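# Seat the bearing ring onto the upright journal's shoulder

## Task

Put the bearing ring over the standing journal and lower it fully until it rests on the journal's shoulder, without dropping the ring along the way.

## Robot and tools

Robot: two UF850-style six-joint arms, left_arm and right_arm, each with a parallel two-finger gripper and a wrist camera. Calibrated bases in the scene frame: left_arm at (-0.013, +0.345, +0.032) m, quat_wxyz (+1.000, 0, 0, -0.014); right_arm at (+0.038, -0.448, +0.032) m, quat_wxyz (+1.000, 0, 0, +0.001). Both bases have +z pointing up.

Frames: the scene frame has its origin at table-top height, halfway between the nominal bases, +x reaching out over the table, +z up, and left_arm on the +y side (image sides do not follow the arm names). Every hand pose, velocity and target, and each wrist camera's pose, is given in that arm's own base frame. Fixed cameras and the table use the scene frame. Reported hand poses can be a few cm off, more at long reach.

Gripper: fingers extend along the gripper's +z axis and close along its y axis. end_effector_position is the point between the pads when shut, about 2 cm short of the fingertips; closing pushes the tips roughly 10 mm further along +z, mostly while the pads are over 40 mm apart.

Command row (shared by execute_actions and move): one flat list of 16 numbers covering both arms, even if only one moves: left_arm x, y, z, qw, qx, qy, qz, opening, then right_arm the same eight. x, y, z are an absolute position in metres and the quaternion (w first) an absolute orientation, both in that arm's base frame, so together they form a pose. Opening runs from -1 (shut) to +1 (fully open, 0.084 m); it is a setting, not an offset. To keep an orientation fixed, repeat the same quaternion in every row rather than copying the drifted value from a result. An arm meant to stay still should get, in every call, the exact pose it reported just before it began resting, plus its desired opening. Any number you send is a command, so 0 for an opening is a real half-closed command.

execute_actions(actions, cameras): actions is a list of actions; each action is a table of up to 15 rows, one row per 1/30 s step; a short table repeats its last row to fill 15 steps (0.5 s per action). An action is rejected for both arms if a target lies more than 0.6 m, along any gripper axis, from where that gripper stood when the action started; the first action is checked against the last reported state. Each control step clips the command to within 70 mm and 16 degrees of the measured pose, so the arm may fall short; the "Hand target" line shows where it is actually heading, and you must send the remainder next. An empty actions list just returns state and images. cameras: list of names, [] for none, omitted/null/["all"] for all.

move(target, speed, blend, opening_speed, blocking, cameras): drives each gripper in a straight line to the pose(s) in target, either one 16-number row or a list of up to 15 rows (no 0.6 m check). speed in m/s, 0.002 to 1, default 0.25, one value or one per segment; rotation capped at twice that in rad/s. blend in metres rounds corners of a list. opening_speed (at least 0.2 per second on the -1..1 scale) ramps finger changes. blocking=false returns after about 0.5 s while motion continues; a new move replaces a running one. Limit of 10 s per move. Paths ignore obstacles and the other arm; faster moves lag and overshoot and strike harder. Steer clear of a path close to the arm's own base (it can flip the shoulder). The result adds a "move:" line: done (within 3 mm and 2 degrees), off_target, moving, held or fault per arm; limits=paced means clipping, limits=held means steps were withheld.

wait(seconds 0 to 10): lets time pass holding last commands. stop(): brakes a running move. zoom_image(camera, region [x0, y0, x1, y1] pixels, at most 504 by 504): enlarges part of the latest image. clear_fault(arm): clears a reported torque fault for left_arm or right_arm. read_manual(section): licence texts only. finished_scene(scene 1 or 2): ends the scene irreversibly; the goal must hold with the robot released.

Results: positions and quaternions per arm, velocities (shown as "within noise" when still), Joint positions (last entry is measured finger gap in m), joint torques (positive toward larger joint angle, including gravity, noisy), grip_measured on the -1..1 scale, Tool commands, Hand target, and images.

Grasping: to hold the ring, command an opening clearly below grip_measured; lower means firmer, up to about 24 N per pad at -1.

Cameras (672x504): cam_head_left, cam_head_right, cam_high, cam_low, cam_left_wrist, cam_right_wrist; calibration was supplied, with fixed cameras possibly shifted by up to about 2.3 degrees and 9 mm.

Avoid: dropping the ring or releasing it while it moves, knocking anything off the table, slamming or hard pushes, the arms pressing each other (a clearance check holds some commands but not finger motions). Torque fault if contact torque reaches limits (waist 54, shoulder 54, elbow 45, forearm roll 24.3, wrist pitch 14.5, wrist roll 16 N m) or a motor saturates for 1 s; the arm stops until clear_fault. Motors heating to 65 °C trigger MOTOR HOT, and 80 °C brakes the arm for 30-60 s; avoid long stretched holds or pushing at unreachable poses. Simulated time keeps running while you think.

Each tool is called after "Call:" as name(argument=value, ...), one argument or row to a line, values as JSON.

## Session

Call:
execute_actions(
  actions=[],
)

Scene clock: 0.00 s.
left_arm: end_effector_position=(+0.4589, -0.5015, +0.3401) grip_measured=+1.00 end_effector_quat_wxyz=(-0.005, +0.684, -0.729, -0.013) | right_arm: end_effector_position=(+0.6532, -0.1645, +0.1146) grip_measured=+1.00 end_effector_quat_wxyz=(+0.046, -0.593, +0.740, -0.313)
Joint positions: left_arm=[-0.833 -0.671 -1.714 0.011 -1.068 0.797 0.084] | right_arm=[-0.118 -0.726 -1.087 -2.02 -0.403 -2.658 0.084]
Joint velocities: within noise
Joint torques (N m): no reading
Motor temperatures (°C): left_arm=[31 26 32 27 30 34] | right_arm=[32 29 30 25 35 33]
Hand target: left_arm +0.4589, -0.5015, +0.3401; -0.005, +0.684, -0.729, -0.013 | right_arm +0.6532, -0.1645, +0.1146; +0.046, -0.593, +0.740, -0.313
Tool commands: left_gripper/opening=+1.0 right_gripper/opening=+1.0
camera_calibration:
cam_left_wrist: T_world_to_cam=[[-0.998867, 0.0466007, 0.00960099, 0.510871], [0.0470075, 0.997754, 0.0477232, 0.522335], [-0.00735549, 0.0481205, -0.998814, 0.495148], [0, 0, 0, 1]] pos_world=[0.489381, -0.568795, 0.464728]
cam_right_wrist: T_world_to_cam=[[-0.849934, 0.0992583, -0.517455, 0.665294], [0.283439, 0.914018, -0.290229, 0.0646049], [0.444155, -0.393342, -0.804989, -0.132378], [0, 0, 0, 1]] pos_world=[0.605941, -0.177156, 0.256447]

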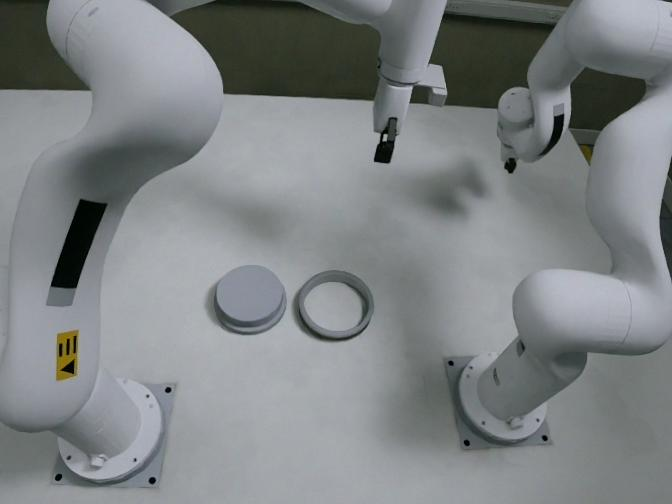

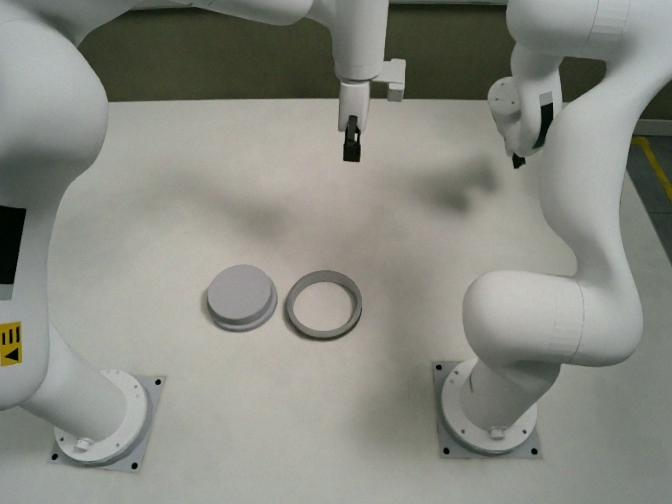

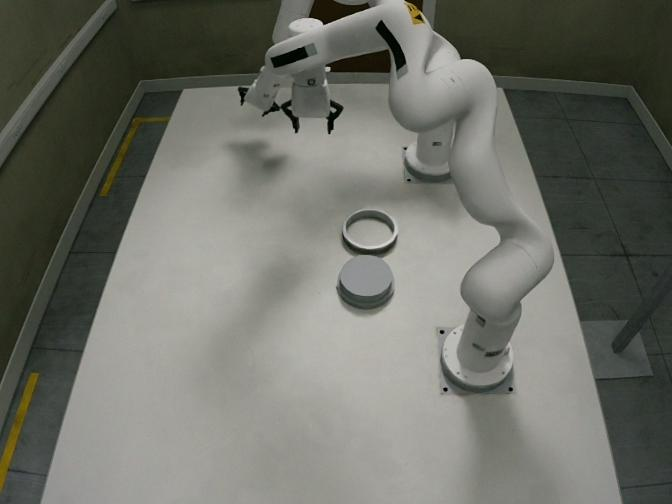

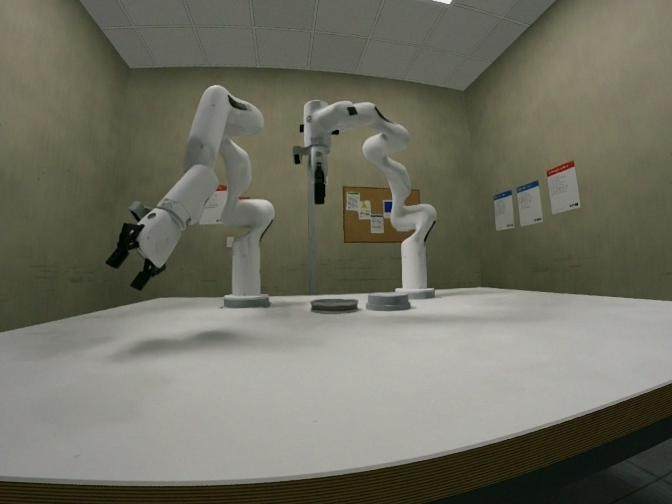

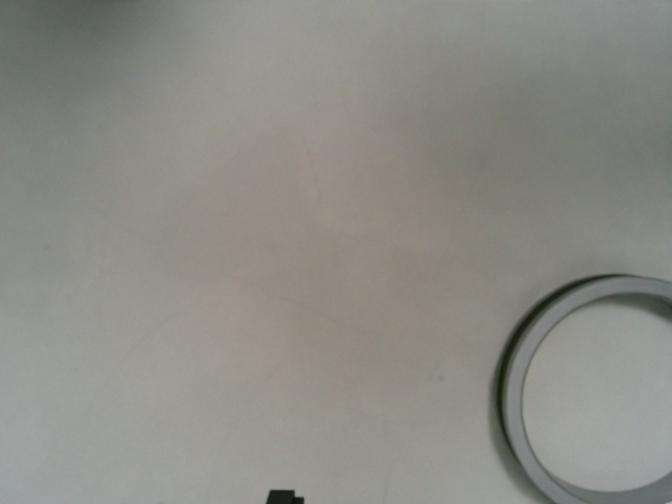

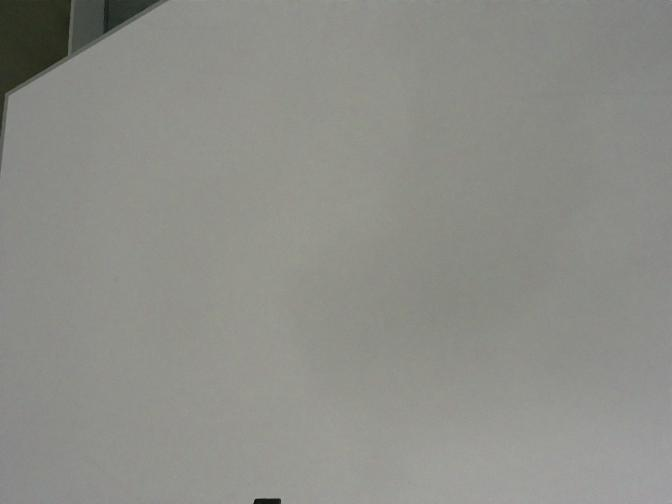

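Call:
move(
  target=[
    [0.46,-0.43,0.25,0,-0.014,0.9999,0,-0.43,0.38,-0.02,0.30,0,0,1,0,-0.43],
    [0.46,-0.43,0.12,0.2668,-0.6442,-0.6624,0.2744,-0.43,0.20,0.25,0.26,0,0,1,0,-0.43],
  ],
  speed=0.35,
  cameras=["cam_head_left","cam_left_wrist","cam_right_wrist"],
)

Scene clock: 23.67 s.
left_arm: end_effector_position=(+0.4600, -0.4300, +0.1200) grip_measured=-0.45 end_effector_quat_wxyz=(-0.267, +0.644, +0.662, -0.274) | right_arm: end_effector_position=(+0.2000, +0.2500, +0.2600) grip_measured=-0.45 end_effector_quat_wxyz=(+0.000, +0.000, +1.000, +0.000)
Joint positions: left_arm=[-0.592 -1.201 -1.944 -0.427 -1.439 4.305 0.024] | right_arm=[0.896 0.153 -0.506 0 -0.659 -2.246 0.024]
Joint velocities: within noise
Joint torques (N m): left_arm=[-6.89 30.05 -18.33 2.69 -3.26 1.98] | right_arm=[5.57 2.51 -32.72 -3.14 3.26 1.25]
Motor temperatures (°C): left_arm=[31 26 33 27 30 34] | right_arm=[32 29 30 25 35 33]
Hand target: left_arm +0.4600, -0.4300, +0.1200; -0.267, +0.644, +0.662, -0.274 | right_arm +0.2000, +0.2500, +0.2600; +0.000, +0.000, +1.000, +0.000
Off the commanded pose: left_arm 0.000 m, 0 deg | right_arm 0.000 m, 0 deg.
move: done
camera_calibration:
cam_left_wrist: T_world_to_cam=[[0.705235, 0.0375633, -0.707978, -0.190887], [0.0568636, -0.998375, 0.0036722, -0.396175], [-0.70669, -0.0428479, -0.706225, 0.519397], [0, 0, 0, 1]] pos_world=[0.5242, -0.366106, 0.233122]
cam_right_wrist: T_world_to_cam=[[-0.00155412, 0.999999, 0.0000667002, -0.215234], [0.999868, 0.00155284, 0.0161765, -0.138407], [0.0161764, 0.0000918317, -0.999869, 0.386942], [0, 0, 0, 1]] pos_world=[0.131795, 0.215413, 0.389145]
Images, in order (width x height): cam_head_left 672x504, cam_left_wrist 672x504, cam_right_wrist 672x504.

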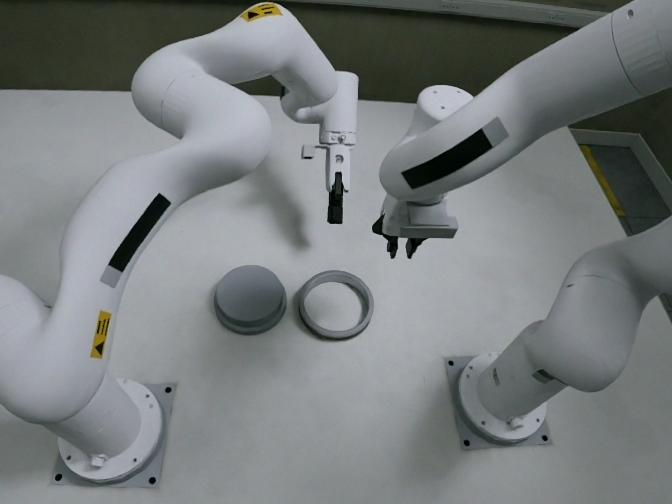

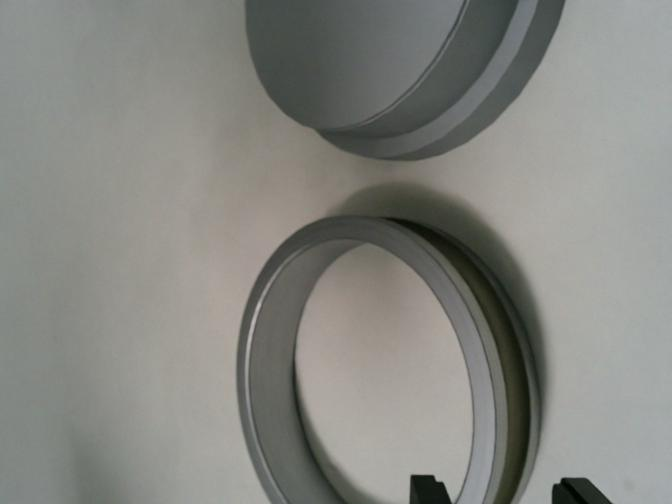

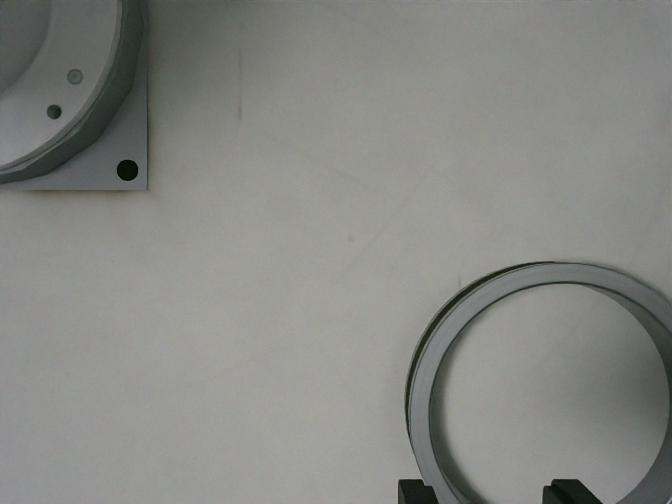

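Call:
move(
  target=[
    [0.46,-0.43,0.12,0.2668,-0.6442,-0.6624,0.2744,-0.43,0.18,0.32,0.22,0,0.7071,-0.7071,0,-0.43],
    [0.46,-0.43,0.12,0.2668,-0.6442,-0.6624,0.2744,-0.43,0.10,0.34,0.11,-0.2706,0.6533,-0.6533,0.2706,-0.43],
    [0.404,-0.4402,0.0267,0.2668,-0.6442,-0.6624,0.2744,-0.43,0.1162,0.342,0.0353,-0.2706,0.6533,-0.6533,0.2706,-0.43],
  ],
  speed=[0.4,0.35,0.15],
  cameras=["cam_left_wrist","cam_right_wrist","cam_high"],
)

Scene clock: 42.83 s.
left_arm: end_effector_position=(+0.4040, -0.4402, +0.0267) grip_measured=-0.45 end_effector_quat_wxyz=(-0.267, +0.644, +0.662, -0.274) | right_arm: end_effector_position=(+0.1162, +0.3420, +0.0353) grip_measured=-0.45 end_effector_quat_wxyz=(-0.271, +0.653, -0.653, +0.271)
Joint positions: left_arm=[-0.647 -1.26 -1.813 -0.483 -1.254 4.36 0.024] | right_arm=[1.735 -0.74 -0.588 -1.56 -0.772 -1.355 0.024]
Joint velocities: within noise
Joint torques (N m): left_arm=[-7.38 28.9 -10.37 -2.47 0.65 1.98] | right_arm=[-7.59 17.89 -15.53 -3.16 -4.35 1.14]
Motor temperatures (°C): left_arm=[31 26 33 27 30 35] | right_arm=[32 29 31 25 35 33]
Hand target: left_arm +0.4040, -0.4402, +0.0267; -0.267, +0.644, +0.662, -0.274 | right_arm +0.1162, +0.3420, +0.0353; -0.271, +0.653, -0.653, +0.271
Off the commanded pose: left_arm 0.000 m, 0 deg | right_arm 0.000 m, 0 deg.
move: done; limits=paced
camera_calibration:
cam_left_wrist: T_world_to_cam=[[0.705144, 0.0374185, -0.708076, -0.217133], [0.0566925, -0.998385, 0.00369784, -0.402764], [-0.706794, -0.0427501, -0.706127, 0.413636], [0, 0, 0, 1]] pos_world=[0.468299, -0.376305, 0.139822]
cam_right_wrist: T_world_to_cam=[[-0.707078, -0.00154312, -0.707134, 0.142107], [-0.0125293, 0.999868, 0.0103464, -0.274704], [0.707025, 0.0161756, -0.707003, 0.0674834], [0, 0, 0, 1]] pos_world=[0.0493266, 0.273795, 0.151042]
Images, in order (width x height): cam_high 672x504, cam_left_wrist 672x504, cam_right_wrist 672x504.

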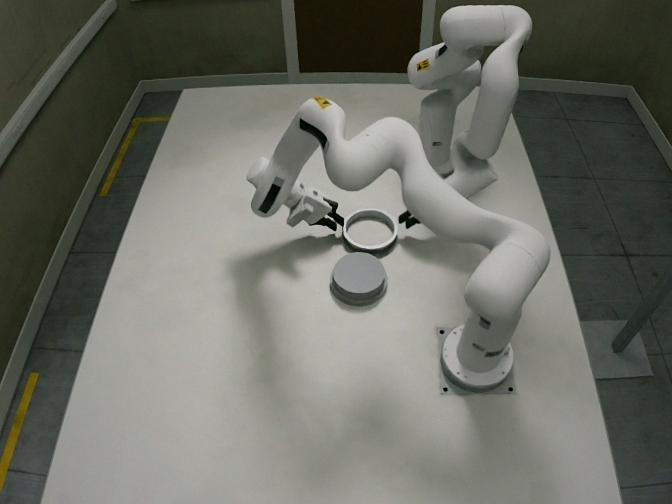

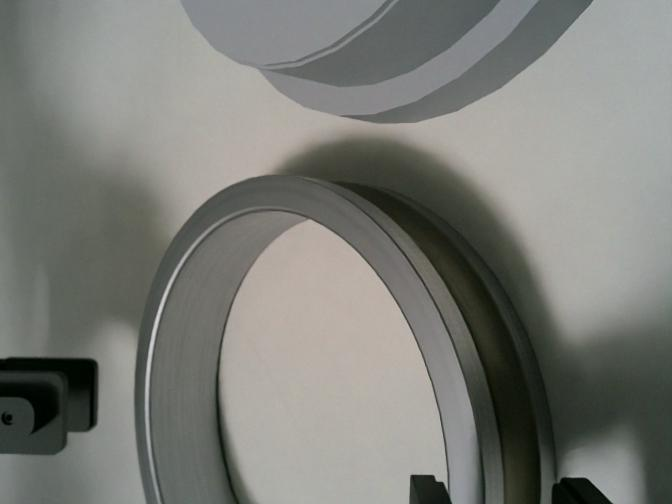

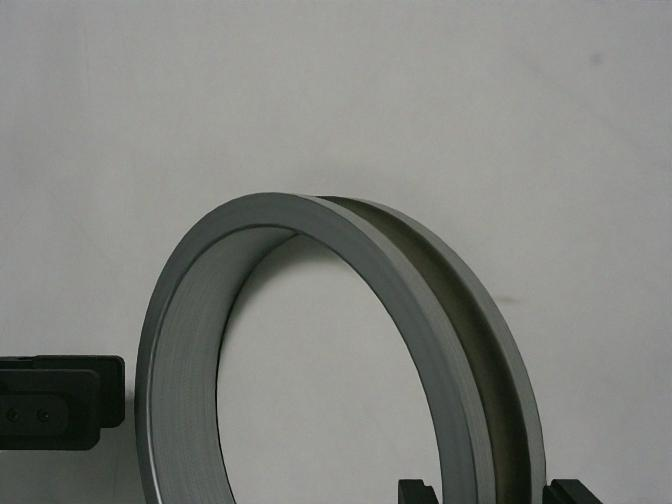

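Call:
move(
  target=[
    [0.390,-0.4398,0.0127,0.2668,-0.6442,-0.6624,0.2744,-0.43,0.1403,0.342,0.0112,-0.2706,0.6533,-0.6533,0.2706,-0.43],
  ],
  speed=0.06,
  cameras=["cam_left_wrist","cam_right_wrist","cam_high"],
)

Call:
zoom_image(
  camera="cam_high",
  region=[330, 190, 410, 260],
)

Scene clock: 49.10 s.
left_arm: end_effector_position=(+0.3900, -0.4398, +0.0127) grip_measured=-0.45 end_effector_quat_wxyz=(-0.267, +0.644, +0.662, -0.274) | right_arm: end_effector_position=(+0.1403, +0.3420, +0.0112) grip_measured=-0.45 end_effector_quat_wxyz=(-0.271, +0.653, -0.653, +0.271)
Joint positions: left_arm=[-0.658 -1.261 -1.774 -0.498 -1.216 4.374 0.024] | right_arm=[1.666 -0.814 -0.609 -1.682 -0.787 -1.28 0.024]
Joint velocities: within noise
Joint torques (N m): left_arm=[-7.49 28.37 -10.19 -2.52 0.6 1.91] | right_arm=[-6.6 17.23 -14.66 -4.24 -4.21 1.22]
Motor temperatures (°C): left_arm=[31 26 33 27 30 35] | right_arm=[32 29 31 25 36 33]
Hand target: left_arm +0.3900, -0.4398, +0.0127; -0.267, +0.644, +0.662, -0.274 | right_arm +0.1403, +0.3420, +0.0112; -0.271, +0.653, -0.653, +0.271
Off the commanded pose: left_arm 0.000 m, 0 deg | right_arm 0.000 m, 0 deg.
move: done
camera_calibration:
cam_left_wrist: T_world_to_cam=[[0.705144, 0.0374185, -0.708076, -0.217189], [0.0566925, -0.998385, 0.00369784, -0.401519], [-0.706794, -0.0427501, -0.706127, 0.393872], [0, 0, 0, 1]] pos_world=[0.454299, -0.375905, 0.125822]
cam_right_wrist: T_world_to_cam=[[-0.707077, -0.00161377, -0.707135, 0.142125], [-0.0125792, 0.999868, 0.0102963, -0.274142], [0.707025, 0.0161755, -0.707003, 0.0334053], [0, 0, 0, 1]] pos_world=[0.0734266, 0.273795, 0.126942]
Images, in order (width x height): cam_high 672x504, cam_left_wrist 672x504, cam_right_wrist 672x504.

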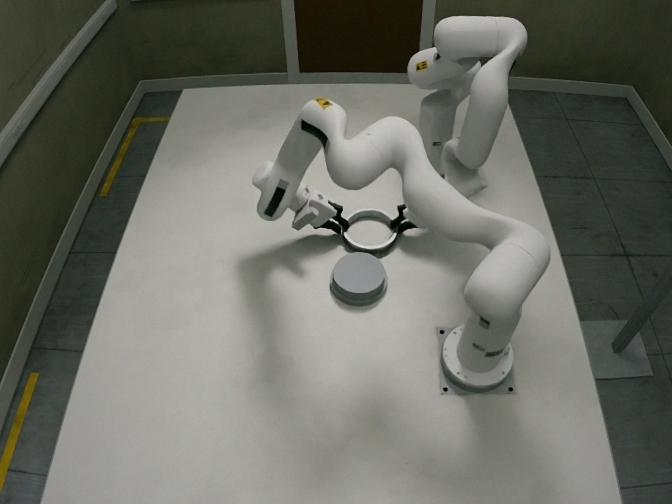

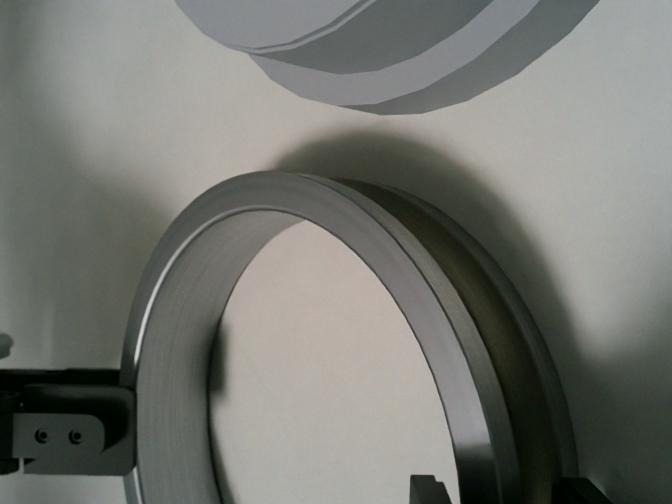

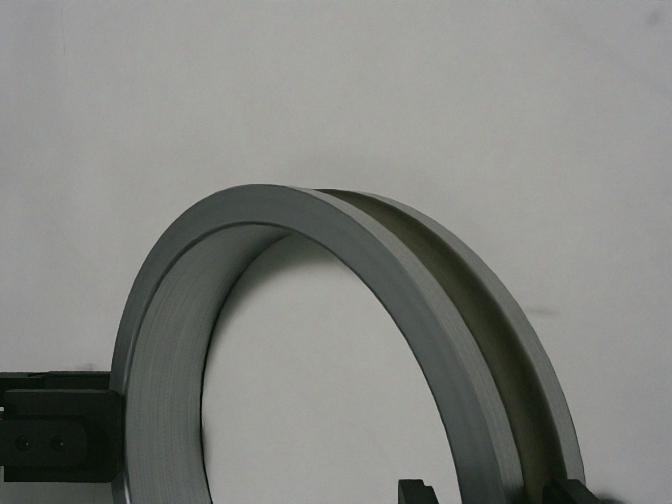

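Scaled by 6.300 from the camera's 672x504 image, which has a finer 960x720 frame.

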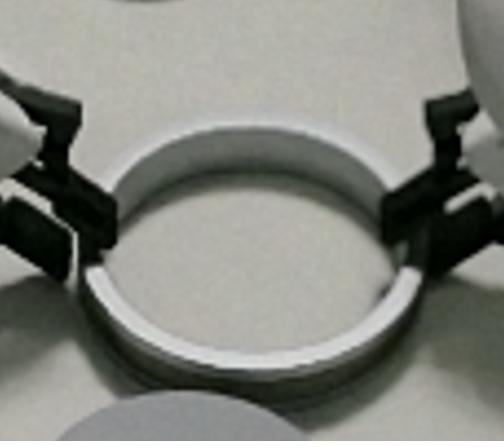

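Call:
move(
  target=[
    [0.390,-0.4398,0.0127,0.2668,-0.6442,-0.6624,0.2744,-1,0.1403,0.342,0.0112,-0.2706,0.6533,-0.6533,0.2706,-1],
  ],
  opening_speed=0.3,
  cameras=["cam_left_wrist","cam_right_wrist","cam_high"],
)

Call:
zoom_image(
  camera="cam_high",
  region=[330, 190, 410, 260],
)

Scene clock: 54.70 s.
left_arm: end_effector_position=(+0.3900, -0.4398, +0.0127) grip_measured=-0.71 end_effector_quat_wxyz=(-0.267, +0.644, +0.662, -0.274) | right_arm: end_effector_position=(+0.1403, +0.3420, +0.0112) grip_measured=-0.71 end_effector_quat_wxyz=(-0.271, +0.653, -0.653, +0.271)
Joint positions: left_arm=[-0.658 -1.261 -1.774 -0.498 -1.216 4.374 0.013] | right_arm=[1.666 -0.814 -0.609 -1.682 -0.787 -1.28 0.013]
Joint velocities: within noise
Joint torques (N m): left_arm=[-6.21 30.01 -13.52 -1.63 -5.46 1.94] | right_arm=[-6.65 21 -0.24 -1.2 -3.52 1.15]
Motor temperatures (°C): left_arm=[31 26 33 27 30 35] | right_arm=[32 29 31 25 36 33]
Hand target: left_arm +0.3900, -0.4398, +0.0127; -0.267, +0.644, +0.662, -0.274 | right_arm +0.1403, +0.3420, +0.0112; -0.271, +0.653, -0.653, +0.271
Off the commanded pose: left_arm 0.000 m, 0 deg | right_arm 0.000 m, 0 deg.
move: done
camera_calibration:
cam_left_wrist: T_world_to_cam=[[0.705195, 0.0374208, -0.708025, -0.217218], [0.0566922, -0.998385, 0.00369855, -0.401519], [-0.706743, -0.0427477, -0.706178, 0.393857], [0, 0, 0, 1]] pos_world=[0.454299, -0.375905, 0.125822]
cam_right_wrist: T_world_to_cam=[[-0.707077, -0.00154309, -0.707134, 0.142106], [-0.0126, 0.999866, 0.0104171, -0.274156], [0.707024, 0.0162755, -0.707002, 0.0333778], [0, 0, 0, 1]] pos_world=[0.0734267, 0.273795, 0.126942]
Images, in order (width x height): cam_high 672x504, cam_left_wrist 672x504, cam_right_wrist 672x504.

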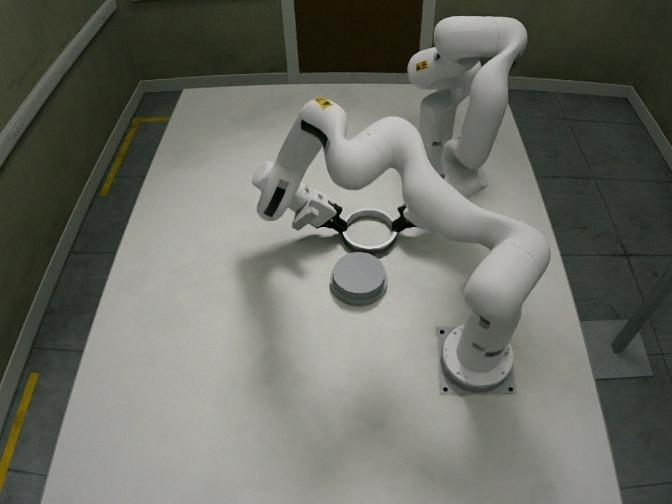

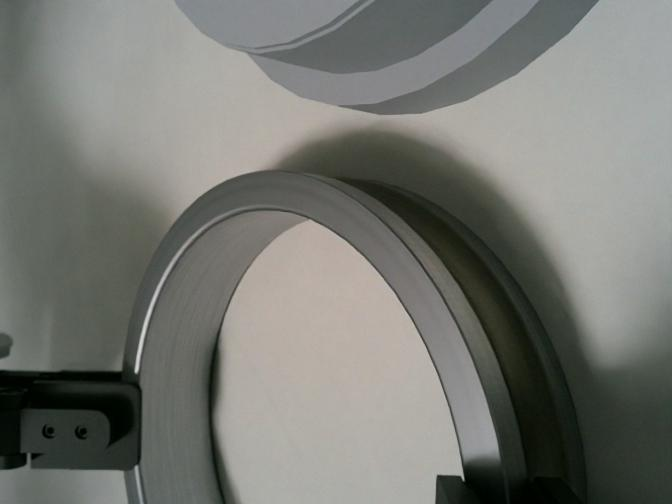

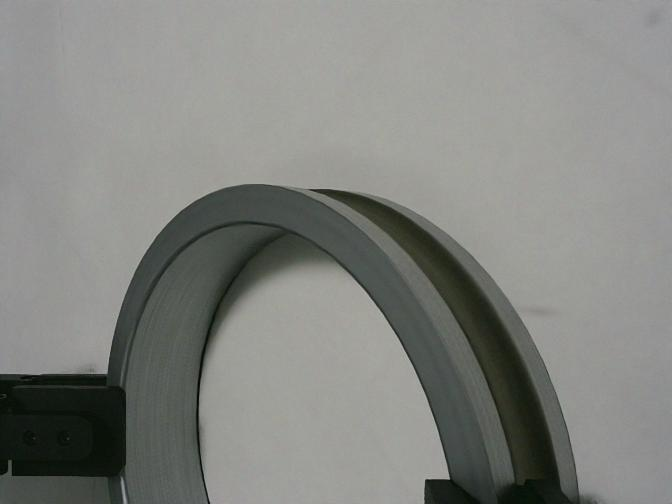

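Scaled by 6.300 from the camera's 672x504 image, which has a finer 960x720 frame.

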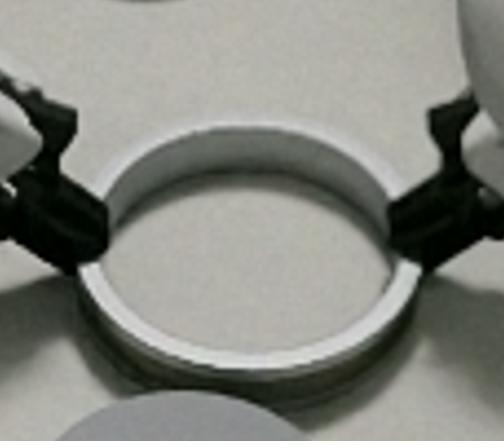

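Call:
move(
  target=[
    [0.3895,-0.4398,0.0757,0.2668,-0.6442,-0.6624,0.2744,-1,0.1408,0.342,0.0742,-0.2706,0.6533,-0.6533,0.2706,-1],
    [0.4139,-0.25,0.0757,0.2668,-0.6442,-0.6624,0.2744,-1,0.1705,0.531,0.0742,-0.2706,0.6533,-0.6533,0.2706,-1],
  ],
  speed=[0.04,0.06],
  blend=[0.01,0],
)

Call:
zoom_image(
  camera="cam_high",
  region=[320, 220, 400, 310],
)

Call:
zoom_image(
  camera="cam_low",
  region=[345, 265, 425, 315],
)

Scene clock: 76.23 s.
left_arm: end_effector_position=(+0.4139, -0.2501, +0.0757) grip_measured=-0.71 end_effector_quat_wxyz=(-0.267, +0.644, +0.662, -0.274) | right_arm: end_effector_position=(+0.1705, +0.5309, +0.0742) grip_measured=-0.71 end_effector_quat_wxyz=(-0.271, +0.653, -0.653, +0.271)
Joint positions: left_arm=[-0.396 -0.992 -1.408 -0.321 -1.175 4.531 0.013] | right_arm=[1.575 -0.829 -1.06 -1.342 -0.813 -1.891 0.013]
Joint velocities: within noise
Joint torques (N m): left_arm=[7.3 42.29 -6.07 2.37 -2.27 1.95] | right_arm=[-9.72 29.61 -26 2.22 -7.28 -0.72]
Motor temperatures (°C): left_arm=[31 27 33 27 31 35] | right_arm=[32 29 31 25 36 33]
Hand target: left_arm +0.4139, -0.2500, +0.0757; -0.267, +0.644, +0.662, -0.274 | right_arm +0.1705, +0.5310, +0.0742; -0.271, +0.653, -0.653, +0.271
Off the commanded pose: left_arm 0.000 m, 0 deg | right_arm 0.000 m, 0 deg.
move: done
camera_calibration:
cam_left_wrist: T_world_to_cam=[[0.705144, 0.0374185, -0.708076, -0.196531], [0.0566925, -0.998385, 0.00369784, -0.213713], [-0.706794, -0.0427501, -0.706127, 0.46336], [0, 0, 0, 1]] pos_world=[0.478199, -0.186205, 0.188822]
cam_right_wrist: T_world_to_cam=[[-0.707078, -0.00154302, -0.707134, 0.208301], [-0.0125292, 0.999868, 0.0103464, -0.463301], [0.707025, 0.0161756, -0.707003, 0.0535388], [0, 0, 0, 1]] pos_world=[0.103627, 0.462695, 0.189942]

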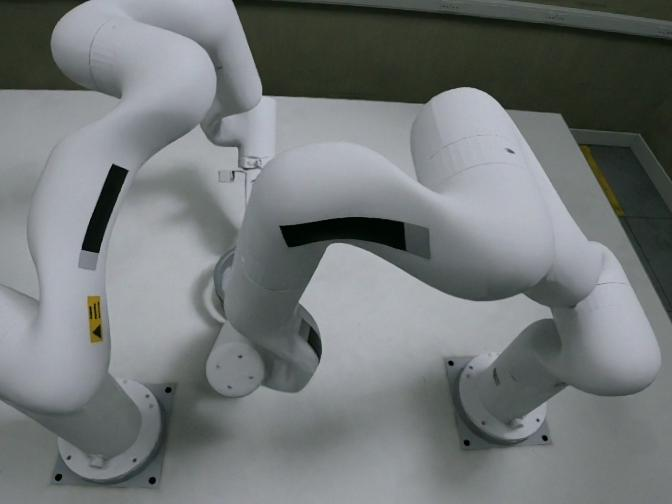

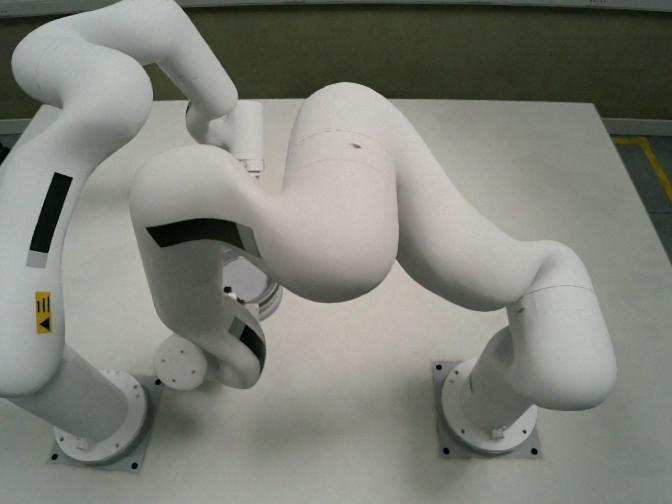

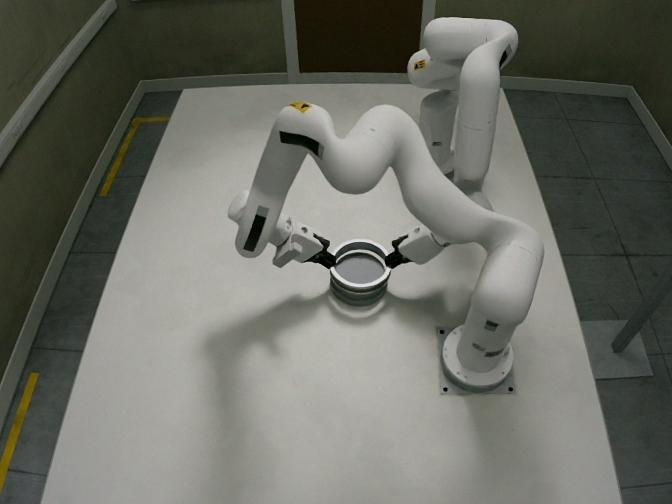

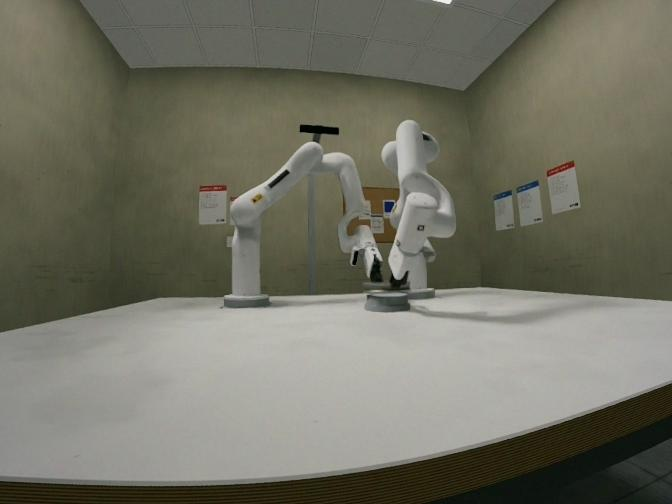

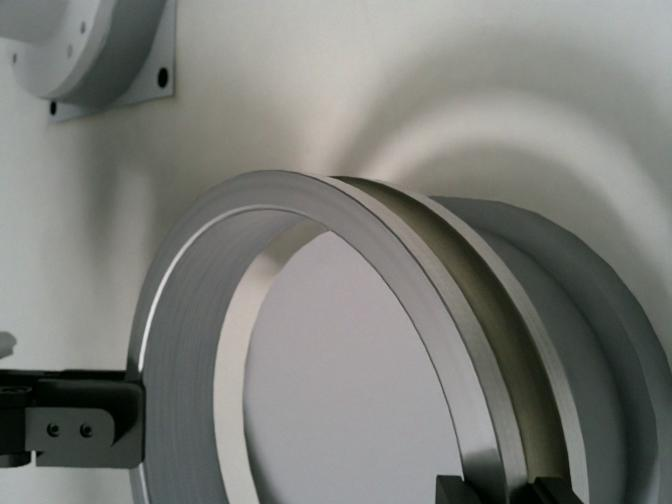

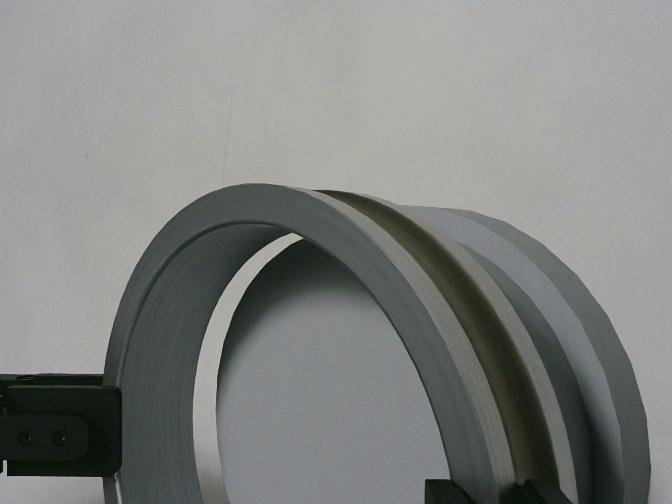

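Scaled by 5.600 from the camera's 672x504 image, which has a finer 960x720 frame.

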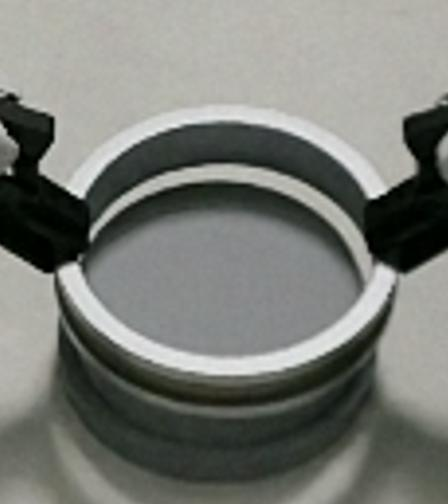

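Scaled by 6.300 from the camera's 672x504 image, which has a finer 960x720 frame.

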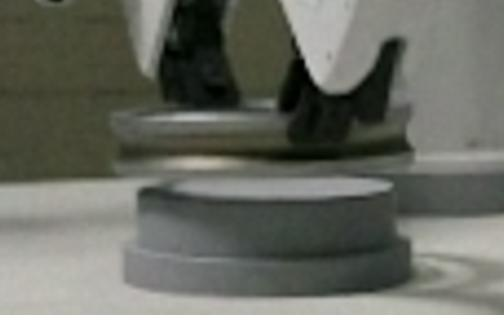

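Call:
move(
  target=[
    [0.4151,-0.25,0.0757,0.2668,-0.6442,-0.6624,0.2744,-1,0.1717,0.531,0.0742,-0.2706,0.6533,-0.6533,0.2706,-1],
    [0.4151,-0.25,0.0657,0.2668,-0.6442,-0.6624,0.2744,-1,0.1717,0.531,0.0642,-0.2706,0.6533,-0.6533,0.2706,-1],
  ],
  speed=0.03,
  cameras=["cam_left_wrist","cam_right_wrist","cam_high","cam_low"],
)

Call:
zoom_image(
  camera="cam_left_wrist",
  region=[200, 210, 340, 350],
)

Call:
zoom_image(
  camera="cam_right_wrist",
  region=[180, 220, 320, 360],
)

Call:
zoom_image(
  camera="cam_left_wrist",
  region=[180, 364, 320, 504],
)

Call:
zoom_image(
  camera="cam_right_wrist",
  region=[170, 364, 310, 504],
)

Call:
zoom_image(
  camera="cam_high",
  region=[328, 236, 392, 300],
)

Scene clock: 93.17 s.
left_arm: end_effector_position=(+0.4151, -0.2500, +0.0658) grip_measured=-0.71 end_effector_quat_wxyz=(-0.267, +0.644, +0.662, -0.274) | right_arm: end_effector_position=(+0.1717, +0.5310, +0.0643) grip_measured=-0.71 end_effector_quat_wxyz=(-0.271, +0.653, -0.653, +0.271)
Joint positions: left_arm=[-0.395 -1.012 -1.419 -0.321 -1.165 4.535 0.013] | right_arm=[1.573 -0.851 -1.067 -1.358 -0.809 -1.871 0.013]
Joint velocities: within noise
Joint torques (N m): left_arm=[4.43 23.63 -11.47 -2.83 -3.24 2.03] | right_arm=[-12.64 27.18 -26.14 -4.74 -2.14 1.27]
Motor temperatures (°C): left_arm=[31 27 33 27 31 35] | right_arm=[32 29 31 25 37 33]
Hand target: left_arm +0.4151, -0.2500, +0.0657; -0.267, +0.644, +0.662, -0.274 | right_arm +0.1717, +0.5310, +0.0642; -0.271, +0.653, -0.653, +0.271
Off the commanded pose: left_arm 0.000 m, 0 deg | right_arm 0.000 m, 0 deg.
move: done
camera_calibration:
cam_left_wrist: T_world_to_cam=[[0.705095, 0.0374161, -0.708125, -0.204359], [0.0566894, -0.998385, 0.00369389, -0.213642], [-0.706843, -0.0427477, -0.706078, 0.457237], [0, 0, 0, 1]] pos_world=[0.479399, -0.186105, 0.178923]
cam_right_wrist: T_world_to_cam=[[-0.707077, -0.00161377, -0.707135, 0.202181], [-0.0125792, 0.999868, 0.0102963, -0.463269], [0.707025, 0.0161755, -0.707003, 0.0456895], [0, 0, 0, 1]] pos_world=[0.104827, 0.462795, 0.180042]
Images, in order (width x height): cam_high 672x504, cam_low 672x504, cam_left_wrist 672x504, cam_right_wrist 672x504.

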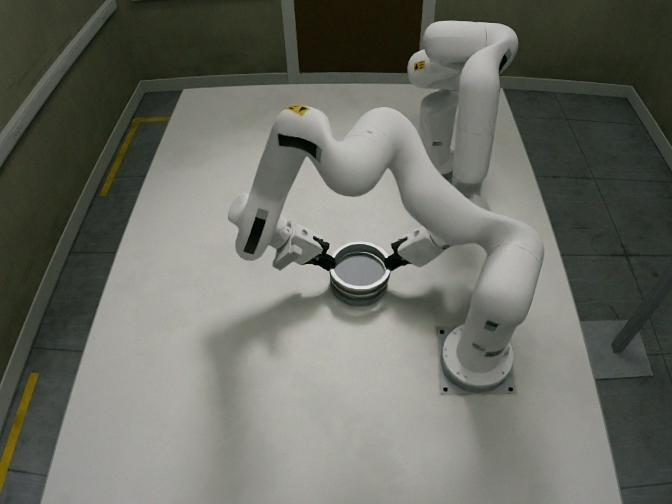

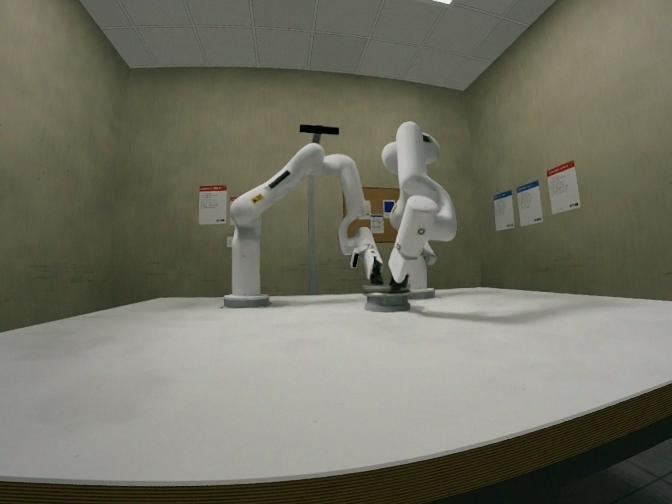

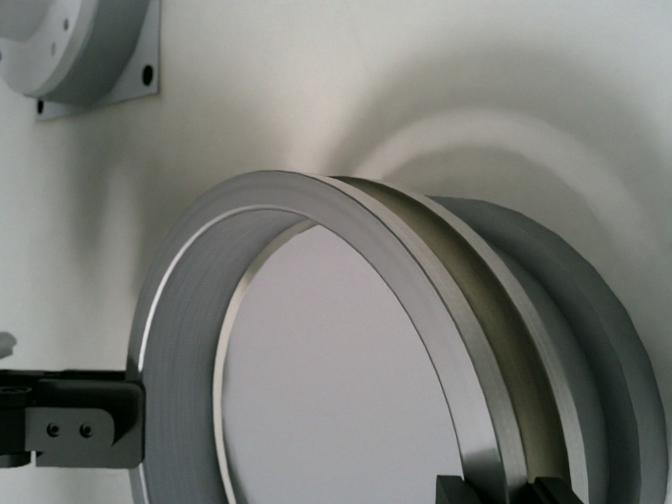

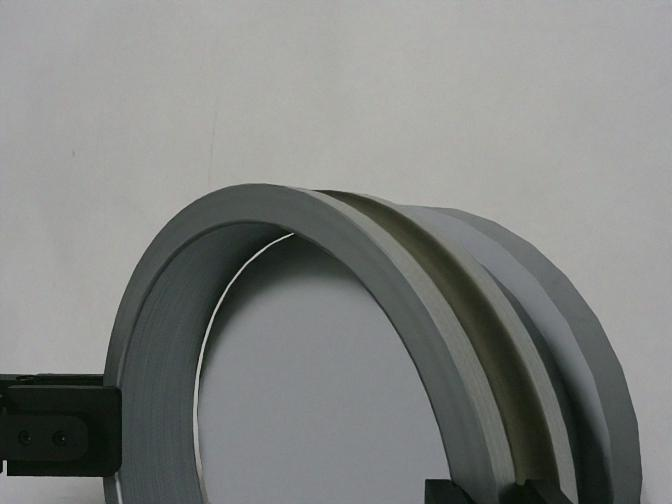

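Scaled by 3.600 from the camera's 672x504 image, which has a finer 960x720 frame.

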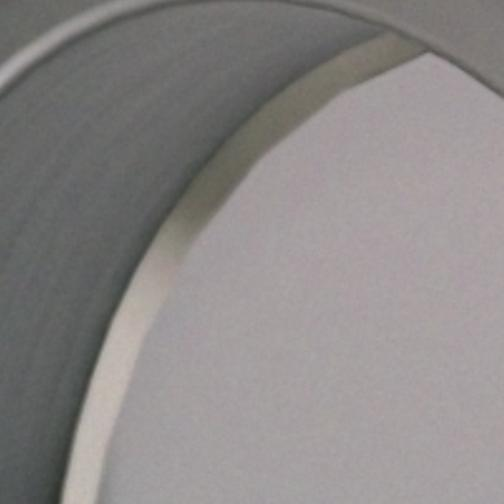

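Scaled by 3.600 from the camera's 672x504 image, which has a finer 960x720 frame.

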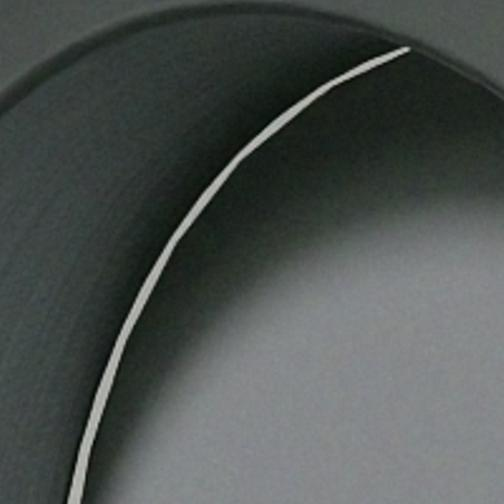

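Scaled by 3.600 from the camera's 672x504 image, which has a finer 960x720 frame.

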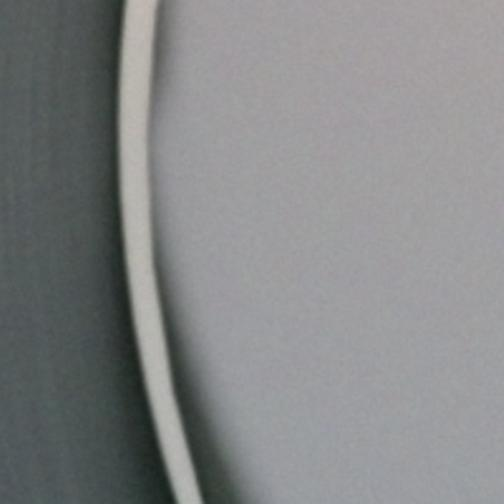

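Scaled by 3.600 from the camera's 672x504 image, which has a finer 960x720 frame.

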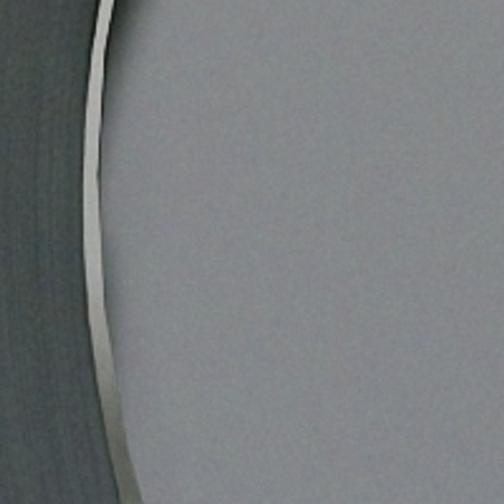

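Scaled by 7.875 from the camera's 672x504 image, which has a finer 960x720 frame.

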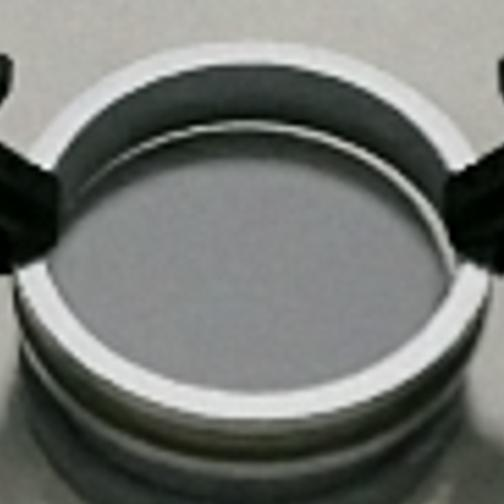

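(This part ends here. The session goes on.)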